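# Extract the protruding nail without touching it directly

## Task

Remove the nail that is standing up out of its place. The robot's own body, grippers included, may touch that nail only very lightly; anything firmer counts as failure. Whatever the robot is still holding when the scene ends will be dropped, so nothing should be left in a gripper.

## Robot and tools

ROBOT AND FRAME. There are two arms, left_arm and right_arm, each with six joints and a two-finger gripper. All reported positions use one scene frame. The origin sits at table-top height, halfway between the two nominal arm bases. +x points out over the table, +z points up, and left_arm is on the +y side. These names do not match left and right in the images. end_effector_position is in metres and is the point between the pads when closed. end_effector_quat_wxyz gives orientation. Velocities are in m/s and rad/s. Reported hand positions can be slightly off, more so at long reach. The gripper's fingers point along its own +z and close along its y. A flat block sticks out about 9 cm toward the gripper's +x and turns with it. Closed fingertips reach about 19 mm past end_effector_position, or 6 mm when open. Closing pushes the tips about 13 mm farther out, so keep that clearance above a surface.

THE ROW. Every command row holds 18 plain numbers covering both arms, even if only one moves. The first 9 are for left_arm and the next 9 for right_arm. Each arm's 9 are six absolute joint angles in radians, then gripper position, force_limit and speed. The six angles follow this order only: wrist 3, wrist 2, elbow, shoulder pan, wrist 1, shoulder lift. That is the same order as the Joint positions line. Stated ranges: elbow -3.142 to 3.142, every other joint -6.283 to 6.283. Real ends may differ by 0.010 rad. A target beyond an end is clipped and reported as "joint sent to its limit", or refused if too far out. Gripper numbers run from -1 to 1. position +1 is fully open (85 mm), the pads touch near -0.8, and -1 closes until blocked. force_limit and speed set the grip strength and closing rate (speed -1 about 20 mm/s, 0 about 85, +1 about 150). A gentle grip uses force_limit -1 and speed -1, about 30 N. speed +1 from a wider start grips at 200 N or more. To keep a gripper unchanged, resend its last three numbers, since 0 is itself a command.

TOOLS.
execute_actions: actions is a list of actions. Each action is a list of up to 15 rows, one per 1/30 s step, lasting 0.5 s. A short action repeats its final row. An empty list just returns the state. cameras picks images: omitted, null or ["all"] gives all, [] gives none. Camera names: cam_high, cam_low, cam_work, cam_left_wrist, cam_right_wrist.
move: target is either one 18-number row or a list of up to 15 rows differing only in joint angles. All joints travel together toward these absolute angles. speed is the top rate in rad/s of the joint with farthest to go, 0.01 to 2, default 0.5; it can be one number or one per target. blend, in rad, rounds corners at intermediate targets. blocking=false returns after about 0.5 s while motion continues; a new move replaces it. Gripper numbers are applied at the start. Moves ignore obstacles. The result adds a move: line, for example done, off_target, moving, held or fault.
wait: seconds from 0 to 10; the robot keeps its last command.
stop: brakes a running move; fingers continue.
zoom_image: camera plus region [x0, y0, x1, y1] in pixels, at most 504 by 504. Images are 672x504.
zero_wrist_force: arm names the sensor to zero.
finished_scene: scene is the number of the scene being ended, check describes what pictures and readings show for each condition. The first call only records the check; a second call truly ends the scene.

LIMITS ON MOTION. Joint targets advance at most 1.88 rad/s for shoulder pan and lift and 2.83 for the rest. Per step, a target can lead the measured angle by 0.383 rad (shoulders) or 0.575 rad (others). Targets placing the gripper over 100 mm from where it is are scaled back. Big moves may need several actions. The "Joint targets" line shows present driven angles; resend them to hold still. "joint command not followed" means a clearance check between the arms altered a command.

RESULT LINES. object_status: 0 moving, 1 blocked while opening, 2 blocked while closing (a grip), 3 reached the requested opening or pads met. position_measured is in counts: 3 fully open, 78 about 60 mm, 130 about 40 mm, 180 about 20 mm, 230 pads touching. Wrist force and torque are in the gripper's own x y z axes; pushing on a surface reads as force into the arm. Joint torques include arm weight and noise; positive means toward a larger angle.

HAZARDS. Since the hand must barely touch the nail, use a tool or object to work it loose rather than gripping it directly. Contact torque at a joint's load limit (303 N m shoulders, 138 elbow, 49.6 wrists) or outside force around 150 N stops that arm for 10 s. After such a stop, open the gripper before moving if the held item pins the arm. The arms are stiff: aiming even slightly past a firm contact can trigger a stop. Go slowly near contact. Avoid drops, striking things, squeezing hard on objects still resting on something, and collisions between the arms. Nothing may leave the table. Set down anything held before ending. Motors warm when loaded or stretched; a MOTOR HOT line appears at 70 °C and brakes engage at 85 °C.

Each tool is called after "Emit:" by a JSON object that holds its "api" and its "payload".

## Session

Emit:
{"api": "execute_actions", "payload": {"actions": []}}

Scene clock: 0.00 s.
left_arm: end_effector_position=(+0.4908, +1.0473, +0.1706) position_measured=3 object_status=3 end_effector_quat_wxyz=(+0.584, +0.421, -0.683, +0.124) end_effector_velocity=(+0.001, +0.000, +0.001) end_effector_angular_velocity=(+0.001, -0.002, -0.001) | right_arm: end_effector_position=(+1.1459, -0.1409, +0.1156) position_measured=3 object_status=3 end_effector_quat_wxyz=(-0.057, +0.709, -0.457, +0.534) end_effector_velocity=(+0.000, +0.000, -0.002) end_effector_angular_velocity=(-0.001, +0.001, +0.000)
Joint names: [wrist 3, wrist 2, elbow, shoulder pan, wrist 1, shoulder lift]
Joint positions: left_arm=[-0.4 -1.76 1.186 0.582 -0.723 -0.76] | right_arm=[-1.607 0.553 -1.437 3.895 -0.168 -2.472]
Joint velocities: left_arm=[0 0 -0.002 0 0 -0.001] | right_arm=[0 0 0 0 0 -0.002]
Joint torques (N m): no reading
Motor temperatures (°C): left_arm=[32 33 29 27 36 30] | right_arm=[35 25 29 32 37 30]
Wrist force (N): no reading
Wrist torque (N m): no reading
Wrist force, peak (N): no reading
Joint targets: left_arm=[-0.400 -1.760 1.186 0.582 -0.723 -0.760] | right_arm=[-1.607 0.553 -1.437 3.895 -0.168 -2.472]
Tool commands: left_gripper/position=+1.0 left_gripper/force_limit=+1.0 left_gripper/speed=+1.0 right_gripper/position=+1.0 right_gripper/force_limit=+1.0 right_gripper/speed=+1.0

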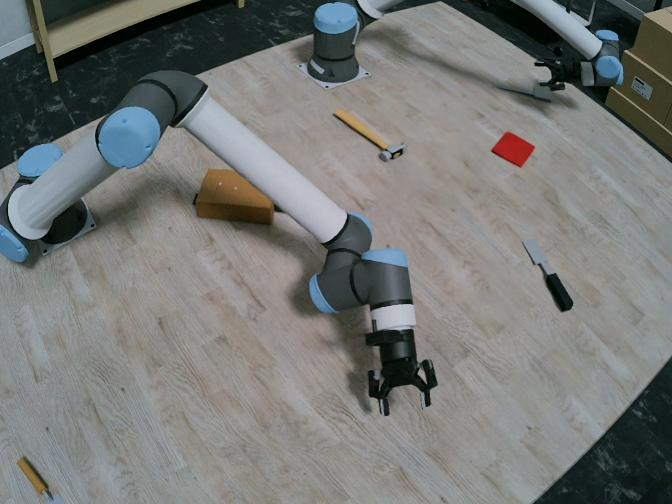

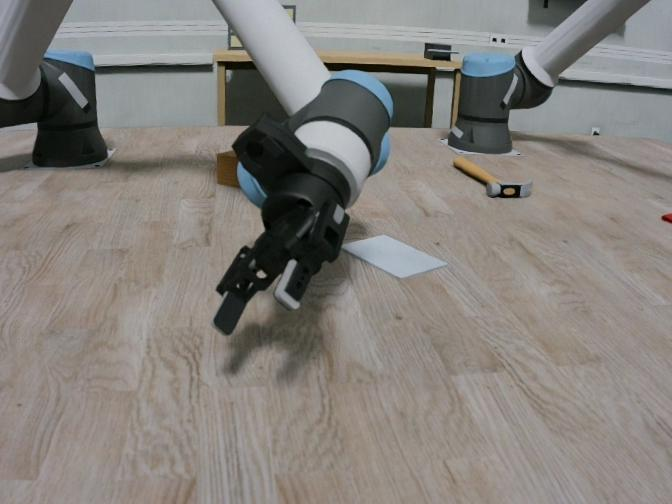

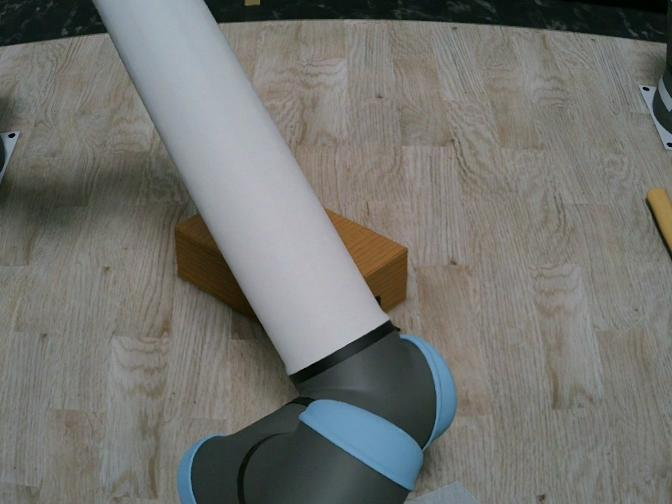

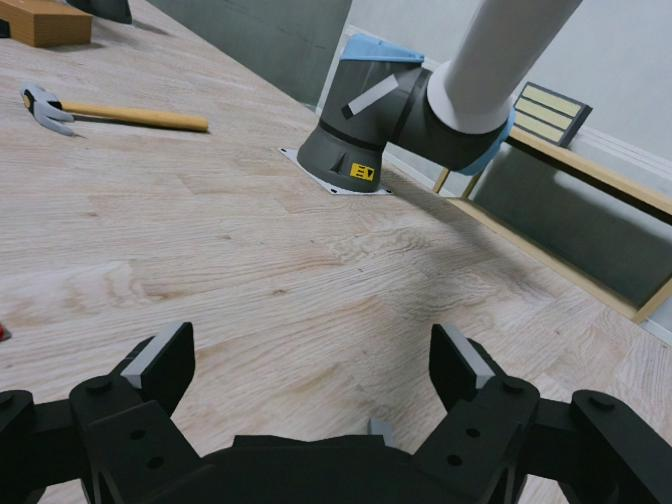

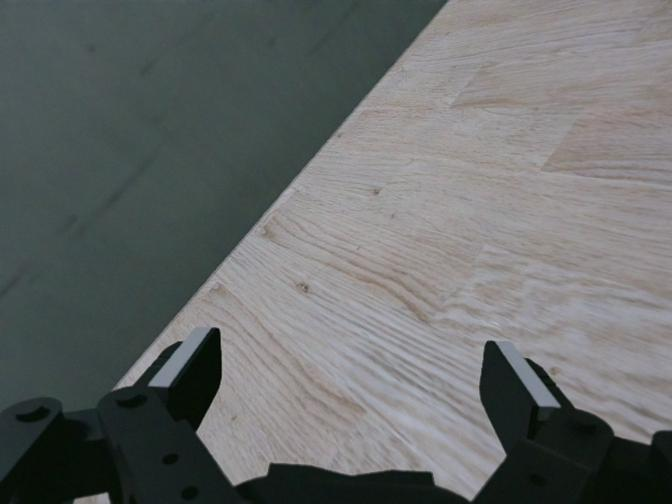

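Emit:
{"api": "move", "payload": {"target": [[-0.4,-1.76,1.186,0.582,-0.723,-0.76,1,1,1,-1.607,0.553,-1.437,3.895,-0.168,-2.172,1,1,1],[-0.4,-1.76,1.186,0.582,-0.723,-0.76,1,1,1,-1.607,0.553,-1.437,2.9,-0.168,-2.172,1,1,1]], "speed": 0.8, "blend": 0.1}}

Scene clock: 3.07 s.
left_arm: end_effector_position=(+0.4910, +1.0473, +0.1704) position_measured=3 object_status=3 end_effector_quat_wxyz=(+0.584, +0.421, -0.683, +0.124) end_effector_velocity=(+0.000, +0.000, +0.000) end_effector_angular_velocity=(+0.000, +0.000, +0.000) | right_arm: end_effector_position=(+0.9923, -1.2288, +0.4364) position_measured=3 object_status=3 end_effector_quat_wxyz=(-0.110, -0.321, +0.744, -0.576) end_effector_velocity=(+0.001, +0.000, -0.001) end_effector_angular_velocity=(+0.000, +0.002, +0.000)
Joint names: [wrist 3, wrist 2, elbow, shoulder pan, wrist 1, shoulder lift]
Joint positions: left_arm=[-0.4 -1.76 1.186 0.582 -0.723 -0.76] | right_arm=[-1.607 0.553 -1.437 2.9 -0.168 -2.172]
Joint velocities: left_arm=[0 0 0.001 0 0 -0.001] | right_arm=[0 0 0 0 0 -0.002]
Joint torques (N m): left_arm=[1.6 0.67 -40.92 -9.08 0.42 -79.87] | right_arm=[-3.19 2.56 47.57 -20.6 7.22 105.85]
Motor temperatures (°C): left_arm=[32 33 29 27 36 30] | right_arm=[35 25 29 32 37 30]
Wrist force (N): left_arm=[0.0 0.1 0.0] | right_arm=[-0.3 -0.5 -0.4]
Wrist torque (N m): left_arm=[0.02 -0.01 0.00] | right_arm=[0.01 -0.02 -0.09]
Wrist force, peak (N): left_arm=[0.4 0.4 -0.1] | right_arm=[6.4 1.4 7.4]
Joint targets: left_arm=[-0.400 -1.760 1.186 0.582 -0.723 -0.760] | right_arm=[-1.607 0.553 -1.437 2.900 -0.168 -2.172]
move: done

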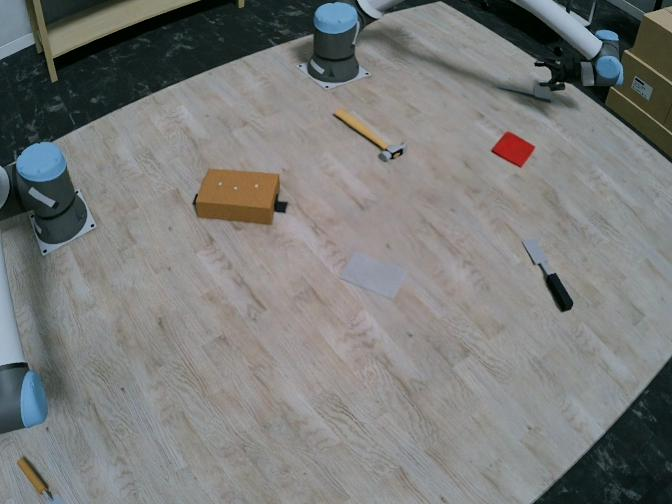

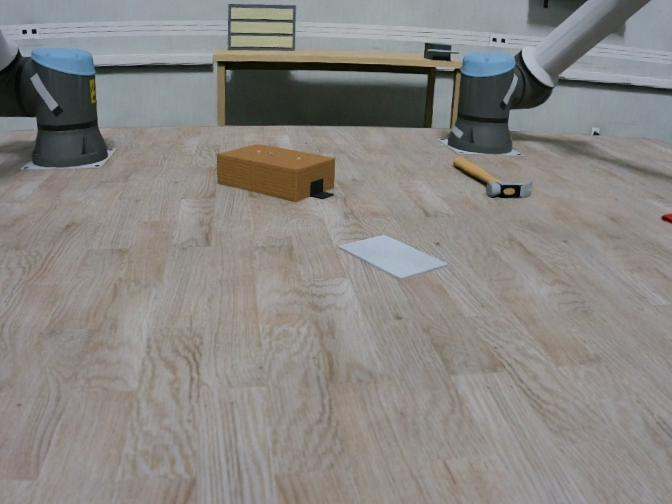

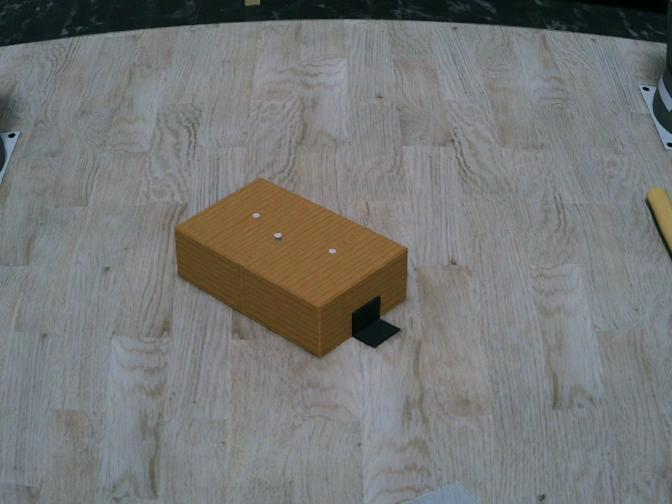

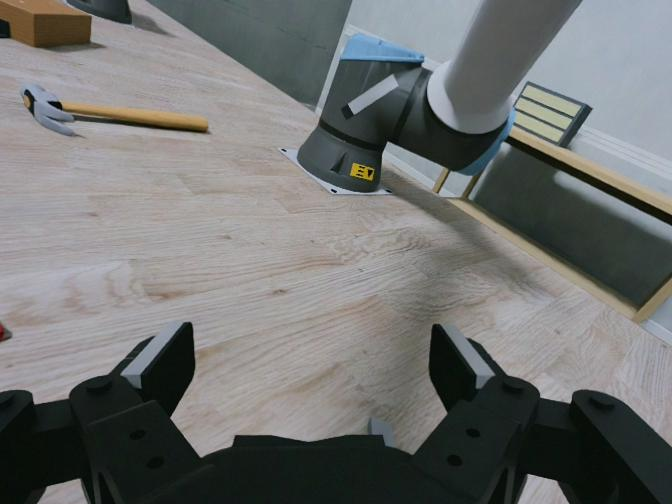

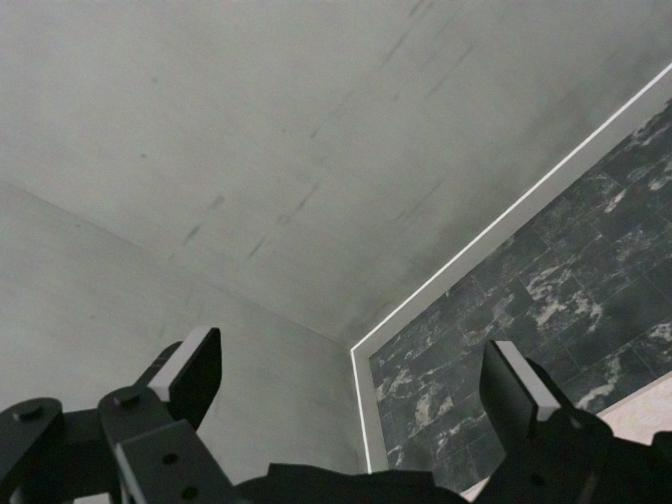

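Emit:
{"api": "zoom_image", "payload": {"camera": "cam_work", "region": [160, 160, 430, 370]}}

Emit:
{"api": "zoom_image", "payload": {"camera": "cam_low", "region": [200, 130, 350, 220]}}

Emit:
{"api": "zoom_image", "payload": {"camera": "cam_high", "region": [310, 90, 430, 180]}}

Emit:
{"api": "zoom_image", "payload": {"camera": "cam_left_wrist", "region": [0, 60, 240, 240]}}

Emit:
{"api": "zoom_image", "payload": {"camera": "cam_high", "region": [170, 140, 310, 245]}}

Scaled by 1.867 from the camera's 672x504 image, which has a finer 960x720 frame.

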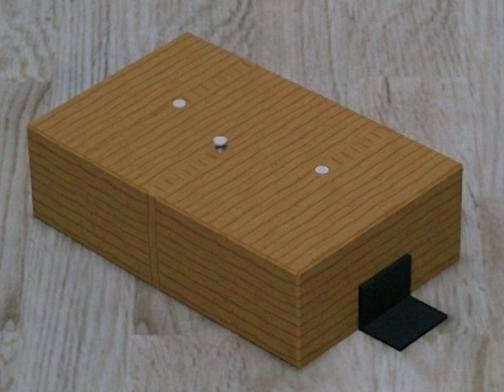

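Scaled by 3.360 from the camera's 672x504 image, which has a finer 960x720 frame.

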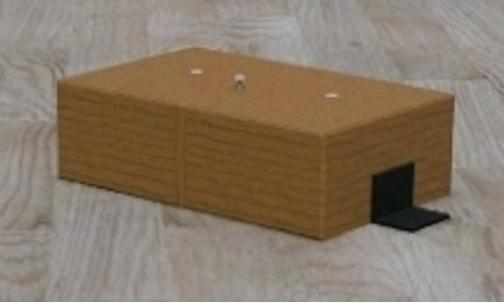

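Scaled by 4.200 from the camera's 672x504 image, which has a finer 960x720 frame.

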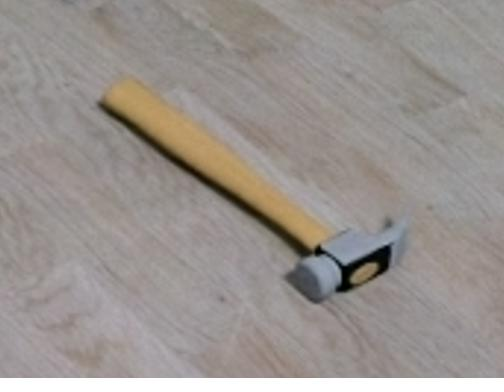

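Scaled by 2.100 from the camera's 672x504 image, which has a finer 960x720 frame.

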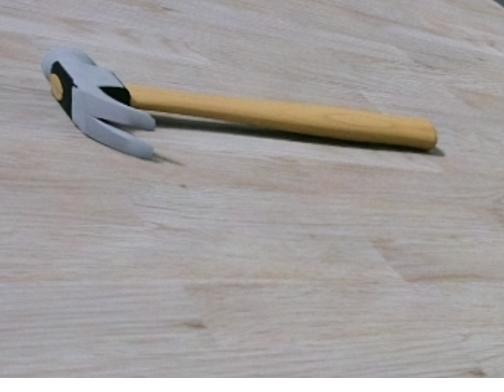

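Scaled by 3.600 from the camera's 672x504 image, which has a finer 960x720 frame.

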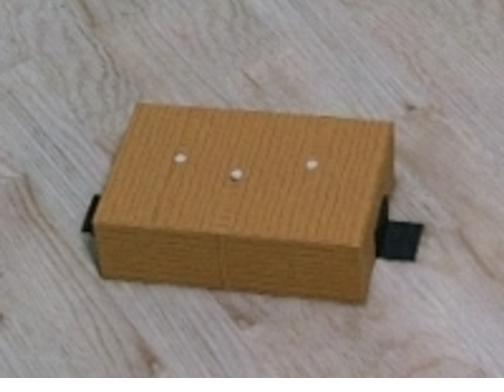

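Emit:
{"api": "move", "payload": {"target": [[-0.4,-1.76,1.186,0.582,-0.723,-0.76,1,1,1,-3.1,1.571,-0.961,4.758,-1.517,-2.234,1,1,1]], "speed": 0.8}}

Scene clock: 10.57 s.
left_arm: end_effector_position=(+0.4910, +1.0473, +0.1704) position_measured=3 object_status=3 end_effector_quat_wxyz=(+0.584, +0.421, -0.683, +0.124) end_effector_velocity=(-0.001, +0.000, +0.000) end_effector_angular_velocity=(+0.000, +0.001, +0.001) | right_arm: end_effector_position=(+0.2028, +0.5017, +0.3491) position_measured=3 object_status=3 end_effector_quat_wxyz=(+0.000, +0.706, +0.708, +0.000) end_effector_velocity=(-0.001, +0.000, +0.001) end_effector_angular_velocity=(+0.001, +0.001, +0.002)
Joint names: [wrist 3, wrist 2, elbow, shoulder pan, wrist 1, shoulder lift]
Joint positions: left_arm=[-0.4 -1.76 1.186 0.582 -0.723 -0.76] | right_arm=[-3.1 1.571 -0.961 4.758 -1.517 -2.234]
Joint velocities: left_arm=[-0.001 0 0.002 0 0 -0.001] | right_arm=[-0.002 0.001 0 0.001 0 0]
Joint torques (N m): left_arm=[0.84 1.14 -35 -5.3 -1.01 -85.4] | right_arm=[-3.08 4.25 53.64 20.29 0.91 98.07]
Motor temperatures (°C): left_arm=[32 33 29 27 36 30] | right_arm=[35 25 29 32 37 30]
Wrist force (N): left_arm=[0.0 0.1 0.0] | right_arm=[-1.1 1.0 -2.4]
Wrist torque (N m): left_arm=[0.01 -0.01 0.00] | right_arm=[-0.22 -0.11 0.22]
Wrist force, peak (N): left_arm=[0.2 0.5 -0.5] | right_arm=[-0.3 -9.0 -2.7]
Joint targets: left_arm=[-0.400 -1.760 1.186 0.582 -0.723 -0.760] | right_arm=[-3.100 1.571 -0.961 4.758 -1.517 -2.234]
move: done

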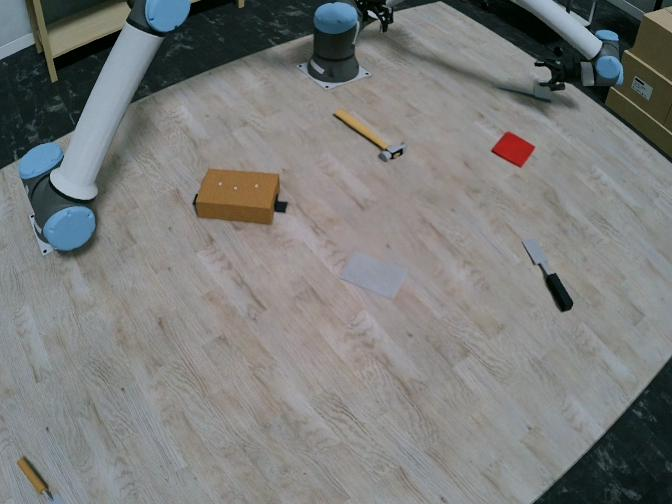

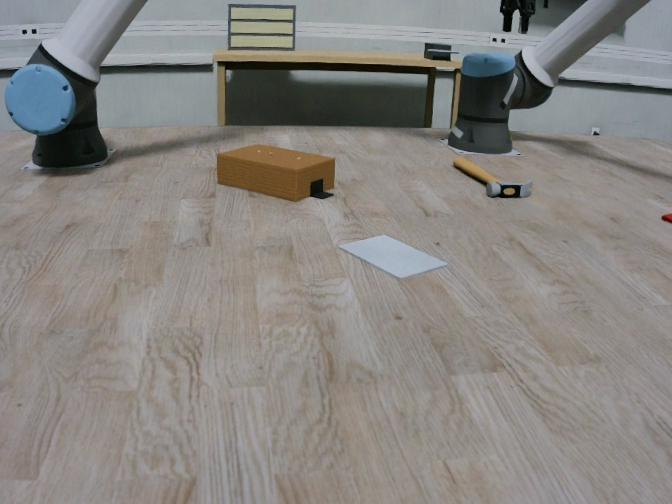

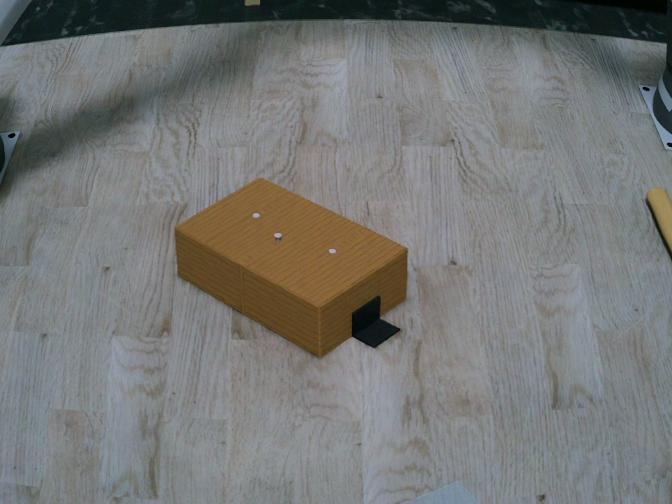

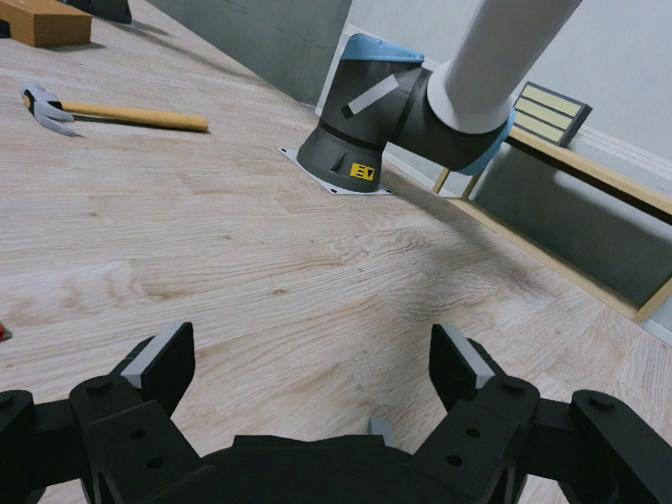

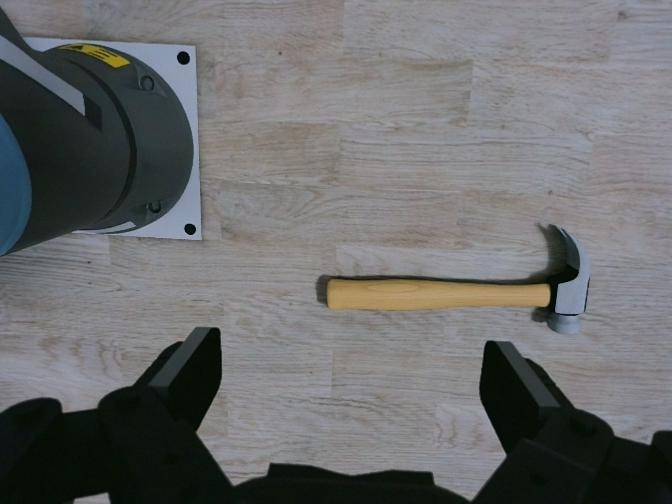

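Emit:
{"api": "move", "payload": {"target": [-0.4,-1.76,1.186,0.582,-0.723,-0.76,1,1,1,-1.573,1.571,-0.9087,4.7116,-1.4872,-2.3165,1,1,1], "speed": 0.8, "cameras": ["cam_right_wrist","cam_high"]}}

Emit:
{"api": "zoom_image", "payload": {"camera": "cam_right_wrist", "region": [200, 0, 500, 504]}}

Scene clock: 14.37 s.
left_arm: end_effector_position=(+0.4910, +1.0473, +0.1704) position_measured=3 object_status=3 end_effector_quat_wxyz=(+0.584, +0.421, -0.683, +0.124) end_effector_velocity=(+0.000, +0.001, -0.001) end_effector_angular_velocity=(-0.001, +0.000, +0.001) | right_arm: end_effector_position=(+0.2524, +0.5318, +0.2992) position_measured=3 object_status=3 end_effector_quat_wxyz=(+0.000, +1.000, +0.000, +0.000) end_effector_velocity=(+0.000, +0.000, +0.001) end_effector_angular_velocity=(+0.001, +0.000, -0.002)
Joint names: [wrist 3, wrist 2, elbow, shoulder pan, wrist 1, shoulder lift]
Joint positions: left_arm=[-0.4 -1.76 1.186 0.582 -0.723 -0.76] | right_arm=[-1.573 1.571 -0.909 4.712 -1.487 -2.316]
Joint velocities: left_arm=[0 0 -0.001 0.001 0 0.002] | right_arm=[0.002 0 0 0 0 0]
Joint torques (N m): left_arm=[1.38 0.59 -35.83 -4.38 -0.61 -87.06] | right_arm=[3.17 3.22 53.11 -18.33 8.39 102.88]
Motor temperatures (°C): left_arm=[32 33 29 27 36 30] | right_arm=[35 25 29 32 37 30]
Wrist force (N): left_arm=[0.1 0.2 -0.1] | right_arm=[-2.5 0.8 -1.5]
Wrist torque (N m): left_arm=[0.03 -0.03 0.00] | right_arm=[-0.21 0.06 0.19]
Wrist force, peak (N): left_arm=[-0.1 0.5 -0.3] | right_arm=[-2.0 1.0 -2.7]
Joint targets: left_arm=[-0.400 -1.760 1.186 0.582 -0.723 -0.760] | right_arm=[-1.573 1.571 -0.909 4.712 -1.487 -2.316]
move: done
Images, in order (width x height): cam_high 672x504, cam_right_wrist 672x504.

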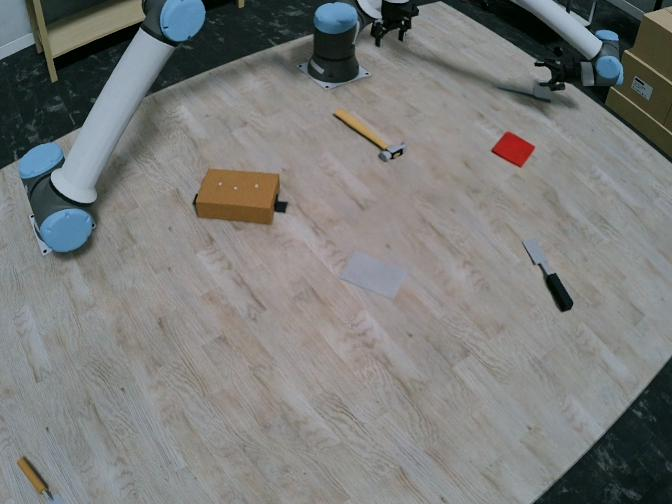

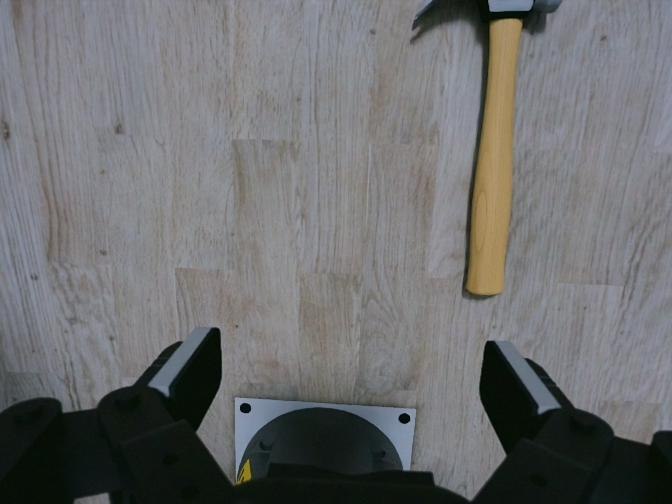

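Scaled by 1.000.

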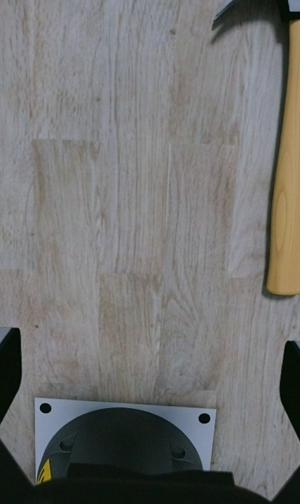

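Emit:
{"api": "move", "payload": {"target": [-0.4,-1.76,1.186,0.582,-0.723,-0.76,1,1,1,-1.553,1.571,-1.4698,4.7317,-1.0956,-2.147,1,1,1], "speed": 0.6, "cameras": ["cam_right_wrist","cam_high","cam_low"]}}

Emit:
{"api": "zoom_image", "payload": {"camera": "cam_high", "region": [320, 20, 440, 180]}}

Emit:
{"api": "zoom_image", "payload": {"camera": "cam_low", "region": [400, 60, 560, 210]}}

Scene clock: 16.63 s.
left_arm: end_effector_position=(+0.4910, +1.0473, +0.1704) position_measured=3 object_status=3 end_effector_quat_wxyz=(+0.584, +0.421, -0.683, +0.124) end_effector_velocity=(+0.000, -0.001, +0.000) end_effector_angular_velocity=(+0.000, +0.000, +0.000) | right_arm: end_effector_position=(+0.2326, +0.3920, +0.1491) position_measured=3 object_status=3 end_effector_quat_wxyz=(+0.000, +1.000, +0.000, +0.000) end_effector_velocity=(-0.001, -0.001, -0.002) end_effector_angular_velocity=(-0.002, +0.000, +0.001)
Joint names: [wrist 3, wrist 2, elbow, shoulder pan, wrist 1, shoulder lift]
Joint positions: left_arm=[-0.4 -1.76 1.186 0.582 -0.723 -0.76] | right_arm=[-1.553 1.571 -1.47 4.732 -1.096 -2.147]
Joint velocities: left_arm=[0 -0.001 0.001 0 0 0] | right_arm=[0 0 -0.002 0.001 0 0]
Joint torques (N m): left_arm=[1.25 0.99 -36.53 -3.32 -0.48 -86.12] | right_arm=[3 2.68 35.29 20.12 8.53 113.32]
Motor temperatures (°C): left_arm=[32 33 29 27 36 30] | right_arm=[35 25 29 32 37 30]
Wrist force (N): left_arm=[0.0 0.0 0.1] | right_arm=[-1.2 1.2 -2.3]
Wrist torque (N m): left_arm=[0.00 0.00 0.00] | right_arm=[-0.23 -0.14 0.18]
Wrist force, peak (N): left_arm=[0.2 0.5 -0.1] | right_arm=[-1.7 0.0 -3.1]
Joint targets: left_arm=[-0.400 -1.760 1.186 0.582 -0.723 -0.760] | right_arm=[-1.553 1.571 -1.470 4.732 -1.096 -2.147]
move: done
Images, in order (width x height): cam_high 672x504, cam_low 672x504, cam_right_wrist 672x504.

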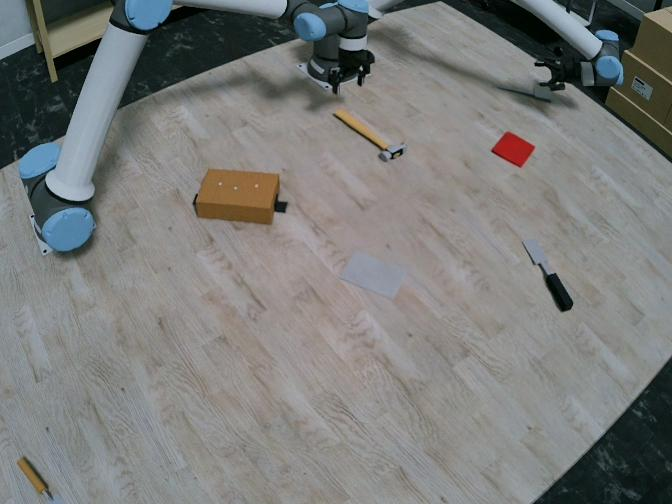

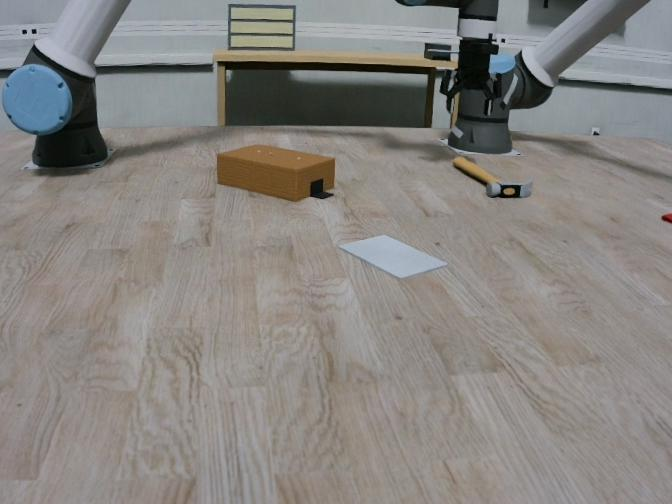

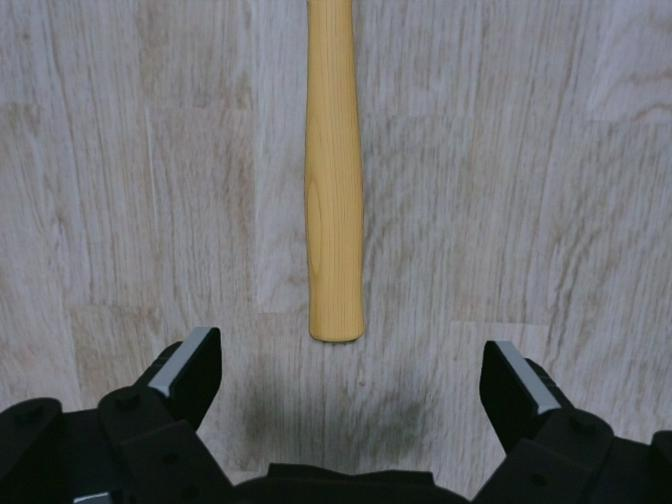

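Scaled by 3.150 from the camera's 672x504 image, which has a finer 960x720 frame.

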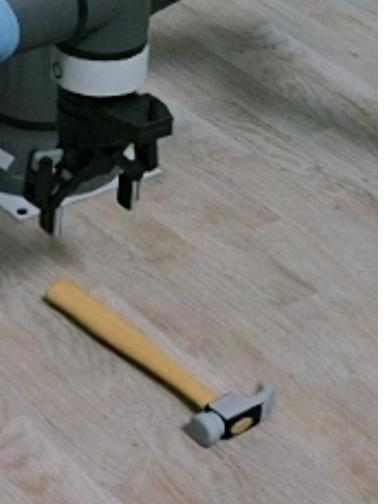

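Scaled by 3.150 from the camera's 672x504 image, which has a finer 960x720 frame.

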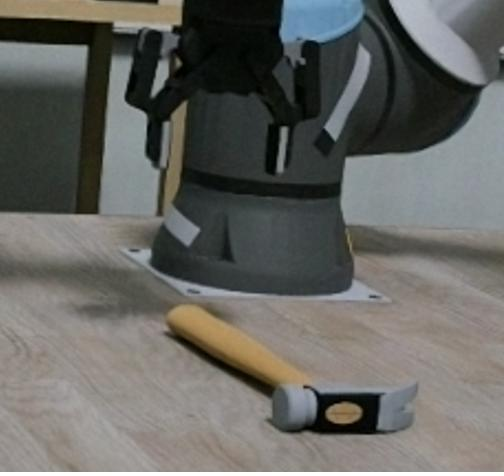

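Emit:
{"api": "move", "payload": {"target": [[-0.4,-1.76,1.186,0.582,-0.723,-0.76,1,1,1,-1.548,1.571,-1.5228,4.7369,-0.955,-2.2346,1,1,1],[-0.4,-1.76,1.186,0.582,-0.723,-0.76,1,1,1,-1.548,1.571,-1.5332,4.7369,-0.9193,-2.2599,1,1,1]], "speed": [0.4,0.1], "cameras": ["cam_right_wrist","cam_low"]}}

Emit:
{"api": "zoom_image", "payload": {"camera": "cam_low", "region": [400, 100, 560, 220]}}

Scene clock: 19.13 s.
left_arm: end_effector_position=(+0.4910, +1.0473, +0.1704) position_measured=3 object_status=3 end_effector_quat_wxyz=(+0.584, +0.421, -0.683, +0.124) end_effector_velocity=(+0.000, +0.000, +0.000) end_effector_angular_velocity=(+0.000, +0.001, +0.001) | right_arm: end_effector_position=(+0.2276, +0.3948, +0.0232) position_measured=3 object_status=3 end_effector_quat_wxyz=(+0.000, +1.000, +0.000, +0.000) end_effector_velocity=(+0.000, +0.000, -0.002) end_effector_angular_velocity=(+0.000, +0.000, +0.000)
Joint names: [wrist 3, wrist 2, elbow, shoulder pan, wrist 1, shoulder lift]
Joint positions: left_arm=[-0.4 -1.76 1.186 0.582 -0.723 -0.76] | right_arm=[-1.548 1.571 -1.533 4.737 -0.919 -2.26]
Joint velocities: left_arm=[0 0 0.001 0 0 0] | right_arm=[0 0 0 0 0.002 -0.002]
Joint torques (N m): left_arm=[0.84 0.25 -37.52 -2.59 -0.02 -85.73] | right_arm=[3.14 1.85 31.15 21.09 8.56 88.53]
Motor temperatures (°C): left_arm=[32 33 29 27 36 30] | right_arm=[35 25 29 32 37 30]
Wrist force (N): left_arm=[0.2 0.2 0.0] | right_arm=[-1.3 1.3 -2.6]
Wrist torque (N m): left_arm=[0.03 -0.05 0.00] | right_arm=[-0.14 -0.08 0.16]
Wrist force, peak (N): left_arm=[0.0 0.6 -0.1] | right_arm=[-0.8 0.7 -6.1]
Joint targets: left_arm=[-0.400 -1.760 1.186 0.582 -0.723 -0.760] | right_arm=[-1.548 1.571 -1.533 4.737 -0.919 -2.260]
move: done
Images, in order (width x height): cam_low 672x504, cam_right_wrist 672x504.

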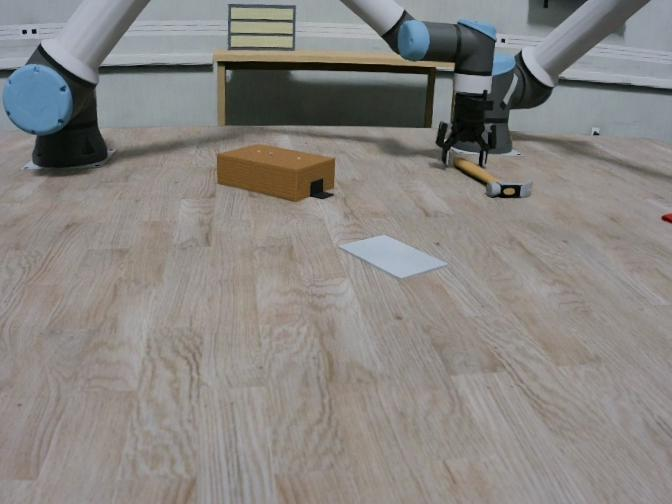

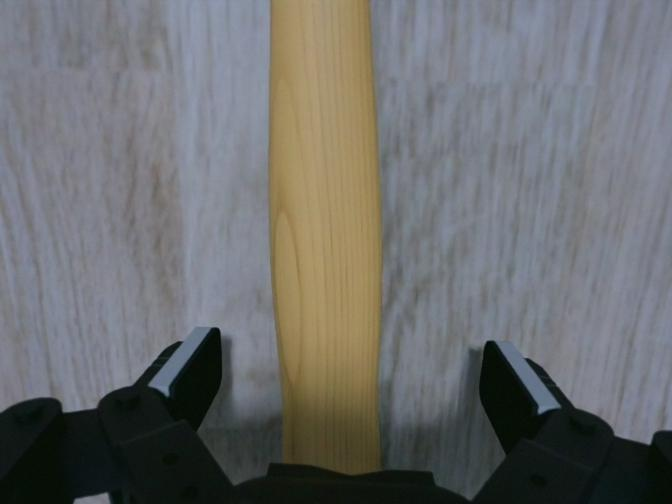

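Scaled by 3.150 from the camera's 672x504 image, which has a finer 960x720 frame.

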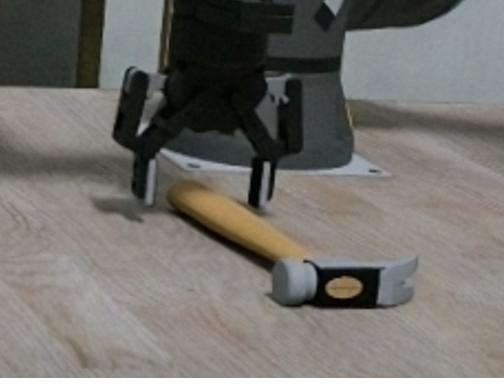

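Emit:
{"api": "execute_actions", "payload": {"actions": [[[-0.4,-1.76,1.186,0.582,-0.723,-0.76,1,1,1,-1.548,1.571,-1.5332,4.7369,-0.9193,-2.2599,-1,1,-1]],[[-0.4,-1.76,1.186,0.582,-0.723,-0.76,1,1,1,-1.548,1.571,-1.5332,4.7369,-0.9193,-2.2599,-1,1,-1]],[[-0.4,-1.76,1.186,0.582,-0.723,-0.76,1,1,1,-1.548,1.571,-1.5332,4.7369,-0.9193,-2.2599,-1,1,-1]],[[-0.4,-1.76,1.186,0.582,-0.723,-0.76,1,1,1,-1.548,1.571,-1.5332,4.7369,-0.9193,-2.2599,-1,1,-1]],[[-0.4,-1.76,1.186,0.582,-0.723,-0.76,1,1,1,-1.548,1.571,-1.5332,4.7369,-0.9193,-2.2599,-1,1,-1]],[[-0.4,-1.76,1.186,0.582,-0.723,-0.76,1,1,1,-1.548,1.571,-1.5332,4.7369,-0.9193,-2.2599,-1,1,-1]]], "cameras": ["cam_right_wrist"]}}

Scene clock: 22.83 s.
left_arm: end_effector_position=(+0.4910, +1.0473, +0.1704) position_measured=3 object_status=3 end_effector_quat_wxyz=(+0.584, +0.421, -0.683, +0.124) end_effector_velocity=(+0.000, +0.001, -0.001) end_effector_angular_velocity=(+0.000, +0.000, +0.001) | right_arm: end_effector_position=(+0.2276, +0.3948, +0.0231) position_measured=149 object_status=0 end_effector_quat_wxyz=(+0.000, +1.000, +0.000, +0.000) end_effector_velocity=(+0.003, -0.001, +0.000) end_effector_angular_velocity=(-0.001, +0.000, -0.002)
Joint names: [wrist 3, wrist 2, elbow, shoulder pan, wrist 1, shoulder lift]
Joint positions: left_arm=[-0.4 -1.76 1.186 0.582 -0.723 -0.76] | right_arm=[-1.548 1.571 -1.533 4.737 -0.919 -2.26]
Joint velocities: left_arm=[0 0 -0.001 0.001 0 0.001] | right_arm=[0 0 0 -0.003 -0.001 0]
Joint torques (N m): left_arm=[1.13 0.56 -38.6 -0.87 -0.36 -86.88] | right_arm=[2.83 0.88 36.33 16.24 5.32 91.28]
Motor temperatures (°C): left_arm=[32 33 29 27 36 30] | right_arm=[35 25 29 31 37 30]
Wrist force (N): left_arm=[0.3 0.3 -0.3] | right_arm=[-2.1 7.8 -23.2]
Wrist torque (N m): left_arm=[0.05 -0.06 0.00] | right_arm=[-0.41 -0.10 -0.87]
Wrist force, peak (N): left_arm=[0.0 0.5 -0.3] | right_arm=[-2.0 7.7 -23.6]
Joint targets: left_arm=[-0.400 -1.760 1.186 0.582 -0.723 -0.760] | right_arm=[-1.548 1.571 -1.533 4.737 -0.919 -2.260]
Step readings (joint positions of left_arm | right_arm):
0: [-0.400 -1.760 1.186 0.582 -0.723 -0.760] | [-1.548 1.571 -1.533 4.737 -0.919 -2.260]
1: [-0.400 -1.760 1.186 0.582 -0.723 -0.760] | [-1.548 1.571 -1.533 4.737 -0.919 -2.260]
2: [-0.400 -1.760 1.186 0.582 -0.723 -0.760] | [-1.548 1.571 -1.533 4.737 -0.919 -2.260]
4: [-0.400 -1.760 1.186 0.582 -0.723 -0.760] | [-1.548 1.571 -1.533 4.737 -0.919 -2.260]
8: [-0.400 -1.760 1.186 0.582 -0.723 -0.760] | [-1.548 1.571 -1.533 4.737 -0.919 -2.260]
15: [-0.400 -1.760 1.186 0.582 -0.723 -0.760] | [-1.548 1.571 -1.533 4.737 -0.919 -2.260]
16: [-0.400 -1.760 1.186 0.582 -0.723 -0.760] | [-1.548 1.571 -1.533 4.737 -0.919 -2.260]
17: [-0.400 -1.760 1.186 0.582 -0.723 -0.760] | [-1.548 1.571 -1.533 4.737 -0.919 -2.260]
19: [-0.400 -1.760 1.186 0.582 -0.723 -0.760] | [-1.548 1.571 -1.533 4.737 -0.919 -2.260]
23: [-0.400 -1.760 1.186 0.582 -0.723 -0.760] | [-1.548 1.571 -1.533 4.737 -0.919 -2.260]
30: [-0.400 -1.760 1.186 0.582 -0.723 -0.760] | [-1.548 1.571 -1.533 4.737 -0.919 -2.260]
31: [-0.400 -1.760 1.186 0.582 -0.723 -0.760] | [-1.548 1.571 -1.533 4.737 -0.919 -2.260]
32: [-0.400 -1.760 1.186 0.582 -0.723 -0.760] | [-1.548 1.571 -1.533 4.737 -0.919 -2.260]
34: [-0.400 -1.760 1.186 0.582 -0.723 -0.760] | [-1.548 1.571 -1.533 4.737 -0.919 -2.260]
38: [-0.400 -1.760 1.186 0.582 -0.723 -0.760] | [-1.548 1.571 -1.533 4.737 -0.919 -2.260]
45: [-0.400 -1.760 1.186 0.582 -0.723 -0.760] | [-1.548 1.571 -1.533 4.737 -0.919 -2.260]
46: [-0.400 -1.760 1.186 0.582 -0.723 -0.760] | [-1.548 1.571 -1.533 4.737 -0.919 -2.260]
47: [-0.400 -1.760 1.186 0.582 -0.723 -0.760] | [-1.548 1.571 -1.533 4.737 -0.919 -2.260]
49: [-0.400 -1.760 1.186 0.582 -0.723 -0.760] | [-1.548 1.571 -1.533 4.737 -0.919 -2.260]
53: [-0.400 -1.760 1.186 0.582 -0.723 -0.760] | [-1.548 1.571 -1.533 4.737 -0.919 -2.260]
60: [-0.400 -1.760 1.186 0.582 -0.723 -0.760] | [-1.548 1.571 -1.533 4.737 -0.919 -2.260]
61: [-0.400 -1.760 1.186 0.582 -0.723 -0.760] | [-1.548 1.571 -1.533 4.737 -0.919 -2.260]
62: [-0.400 -1.760 1.186 0.582 -0.723 -0.760] | [-1.548 1.571 -1.533 4.737 -0.919 -2.260]
64: [-0.400 -1.760 1.186 0.582 -0.723 -0.760] | [-1.548 1.571 -1.533 4.737 -0.919 -2.260]
68: [-0.400 -1.760 1.186 0.582 -0.723 -0.760] | [-1.548 1.571 -1.533 4.737 -0.919 -2.260]
75: [-0.400 -1.760 1.186 0.582 -0.723 -0.760] | [-1.548 1.571 -1.533 4.737 -0.919 -2.260]
76: [-0.400 -1.760 1.186 0.582 -0.723 -0.760] | [-1.548 1.571 -1.533 4.737 -0.919 -2.260]
77: [-0.400 -1.760 1.186 0.582 -0.723 -0.760] | [-1.548 1.571 -1.533 4.737 -0.919 -2.260]
79: [-0.400 -1.760 1.186 0.582 -0.723 -0.760] | [-1.548 1.571 -1.533 4.737 -0.919 -2.260]
83: [-0.400 -1.760 1.186 0.582 -0.723 -0.760] | [-1.548 1.571 -1.533 4.737 -0.919 -2.260]
90: [-0.400 -1.760 1.186 0.582 -0.723 -0.760] | [-1.548 1.571 -1.533 4.737 -0.919 -2.260]
Images, in order (width x height): cam_right_wrist 672x504.

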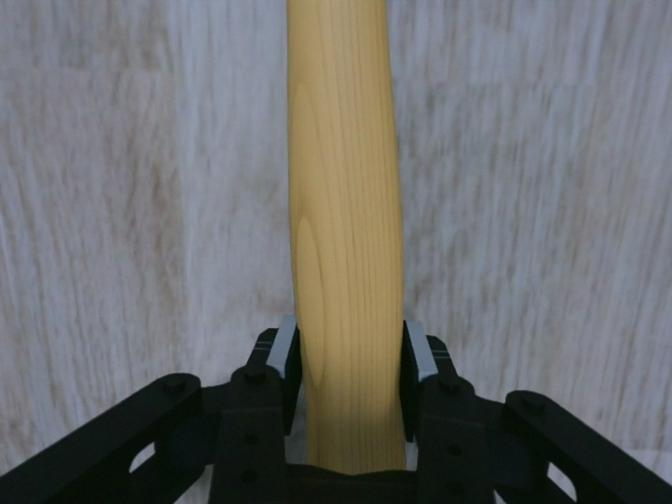

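Emit:
{"api": "move", "payload": {"target": [[-0.4,-1.76,1.186,0.582,-0.723,-0.76,1,1,1,-1.548,1.571,-1.3776,4.7369,-1.249,-2.086,-1,1,-1],[-0.4,-1.76,1.186,0.582,-0.723,-0.76,1,1,1,-1.438,1.571,-2.1693,4.8469,-1.5538,-0.9895,-1,1,-1]], "speed": [0.2,0.6], "cameras": ["cam_right_wrist","cam_low","cam_high","cam_work"]}}

Scene clock: 27.60 s.
left_arm: end_effector_position=(+0.4910, +1.0473, +0.1704) position_measured=3 object_status=3 end_effector_quat_wxyz=(+0.584, +0.421, -0.683, +0.124) end_effector_velocity=(+0.000, +0.000, +0.002) end_effector_angular_velocity=(+0.001, -0.002, -0.001) | right_arm: end_effector_position=(+0.2010, -0.1980, +0.3990) position_measured=149 object_status=2 end_effector_quat_wxyz=(+0.000, +1.000, +0.000, +0.000) end_effector_velocity=(+0.000, +0.000, -0.001) end_effector_angular_velocity=(+0.000, +0.000, +0.001)
Joint names: [wrist 3, wrist 2, elbow, shoulder pan, wrist 1, shoulder lift]
Joint positions: left_arm=[-0.4 -1.76 1.186 0.582 -0.723 -0.76] | right_arm=[-1.438 1.571 -2.169 4.847 -1.554 -0.99]
Joint velocities: left_arm=[0.001 0 0 -0.001 0 -0.002] | right_arm=[0 0 -0.001 0.001 0 0]
Joint torques (N m): left_arm=[0.8 0.77 -40.22 3.56 0.37 -88.32] | right_arm=[3.16 -0.24 43.52 20.74 1.3 18.94]
Motor temperatures (°C): left_arm=[32 33 29 27 36 30] | right_arm=[35 25 29 31 37 30]
Wrist force (N): left_arm=[0.1 0.1 -0.2] | right_arm=[-0.8 1.4 3.1]
Wrist torque (N m): left_arm=[0.01 -0.03 0.00] | right_arm=[-0.22 -0.60 0.21]
Wrist force, peak (N): left_arm=[-0.3 0.4 -0.3] | right_arm=[-2.0 5.5 -21.2]
Joint targets: left_arm=[-0.400 -1.760 1.186 0.582 -0.723 -0.760] | right_arm=[-1.438 1.571 -2.169 4.847 -1.554 -0.989]
move: done
Images, in order (width x height): cam_high 672x504, cam_low 672x504, cam_work 672x504, cam_right_wrist 672x504.

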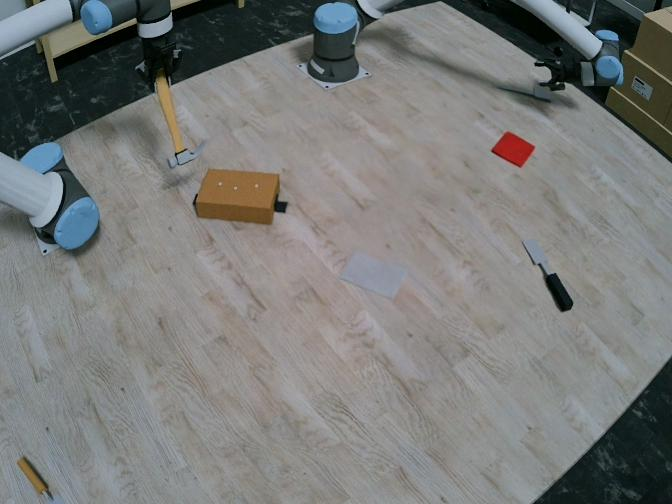

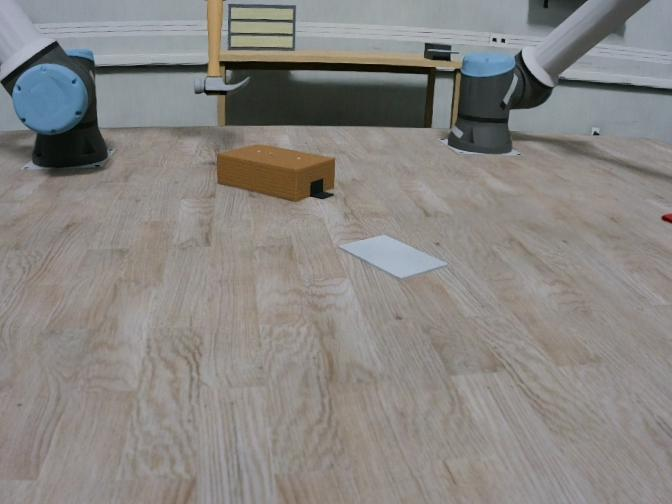

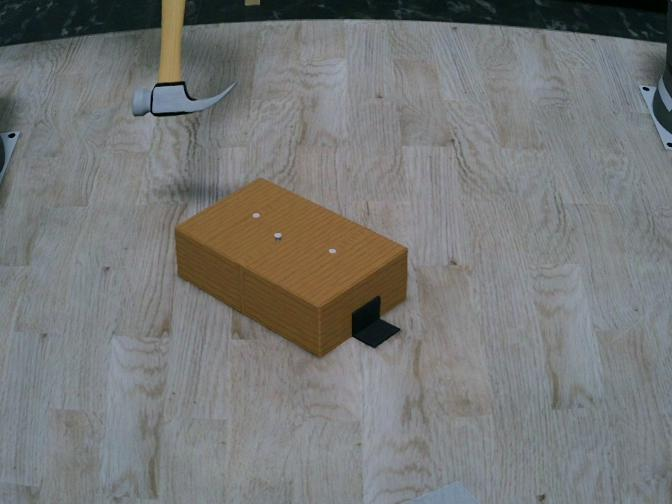

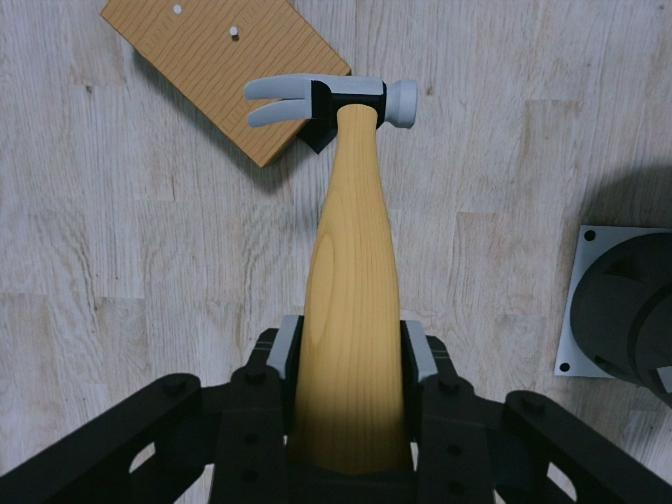

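Emit:
{"api": "move", "payload": {"target": [-0.4,-1.76,1.186,0.582,-0.723,-0.76,1,1,1,-1.703,1.571,-2.1286,4.5816,-1.5044,-1.0796,-1,1,-1], "speed": 0.5, "cameras": ["cam_right_wrist","cam_low"]}}

Emit:
{"api": "zoom_image", "payload": {"camera": "cam_low", "region": [150, 0, 350, 200]}}

Scene clock: 30.67 s.
left_arm: end_effector_position=(+0.4910, +1.0473, +0.1704) position_measured=3 object_status=3 end_effector_quat_wxyz=(+0.584, +0.421, -0.683, +0.124) end_effector_velocity=(+0.000, +0.000, +0.001) end_effector_angular_velocity=(+0.001, -0.001, +0.000) | right_arm: end_effector_position=(+0.3009, -0.1983, +0.3990) position_measured=149 object_status=2 end_effector_quat_wxyz=(+0.000, +1.000, +0.000, +0.000) end_effector_velocity=(+0.000, +0.000, +0.001) end_effector_angular_velocity=(+0.001, +0.000, +0.002)
Joint names: [wrist 3, wrist 2, elbow, shoulder pan, wrist 1, shoulder lift]
Joint positions: left_arm=[-0.4 -1.76 1.186 0.582 -0.723 -0.76] | right_arm=[-1.703 1.571 -2.129 4.582 -1.504 -1.08]
Joint velocities: left_arm=[0 0 0 0 0 -0.001] | right_arm=[-0.002 0 0 0 0 0.001]
Joint torques (N m): left_arm=[0.14 -0.18 -41.22 3.43 -0.1 -87.1] | right_arm=[-2.96 -1.07 57.5 -18.09 9.42 -1.58]
Motor temperatures (°C): left_arm=[32 33 29 27 36 30] | right_arm=[35 25 29 31 37 30]
Wrist force (N): left_arm=[0.1 0.3 -0.1] | right_arm=[-1.7 1.3 3.1]
Wrist torque (N m): left_arm=[0.05 -0.02 0.00] | right_arm=[-0.13 -0.48 0.17]
Wrist force, peak (N): left_arm=[0.2 0.3 -0.4] | right_arm=[-2.3 2.0 3.8]
Joint targets: left_arm=[-0.400 -1.760 1.186 0.582 -0.723 -0.760] | right_arm=[-1.703 1.571 -2.129 4.582 -1.504 -1.080]
move: done
Images, in order (width x height): cam_low 672x504, cam_right_wrist 672x504.

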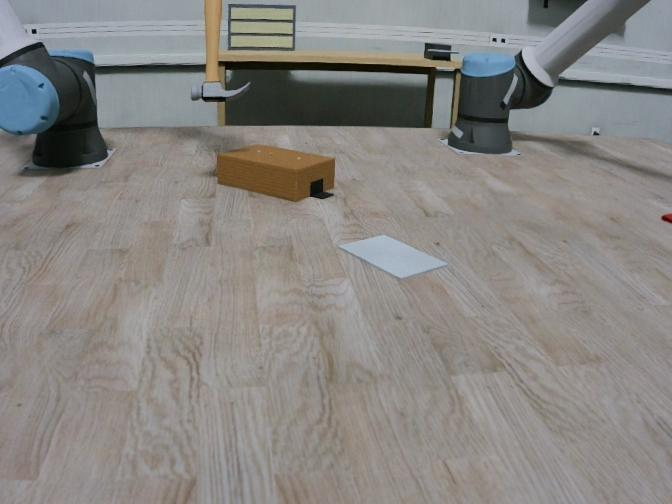

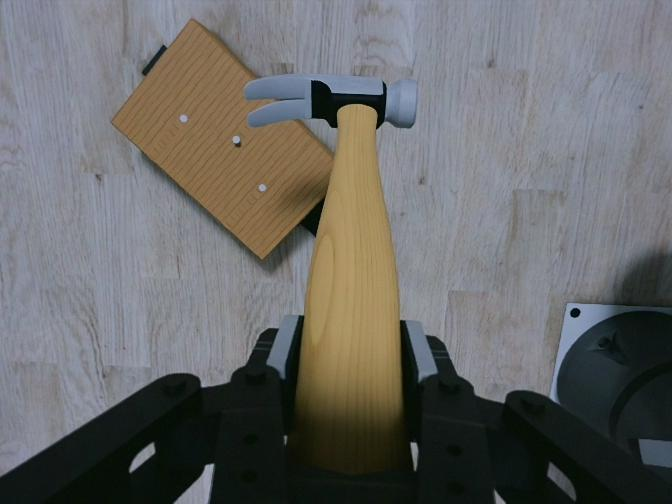

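Scaled by 2.520 from the camera's 672x504 image, which has a finer 960x720 frame.

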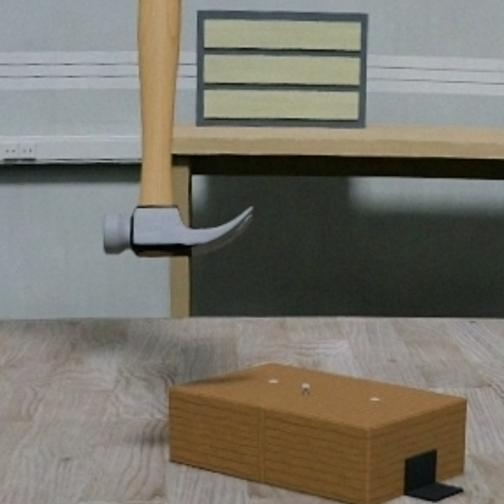

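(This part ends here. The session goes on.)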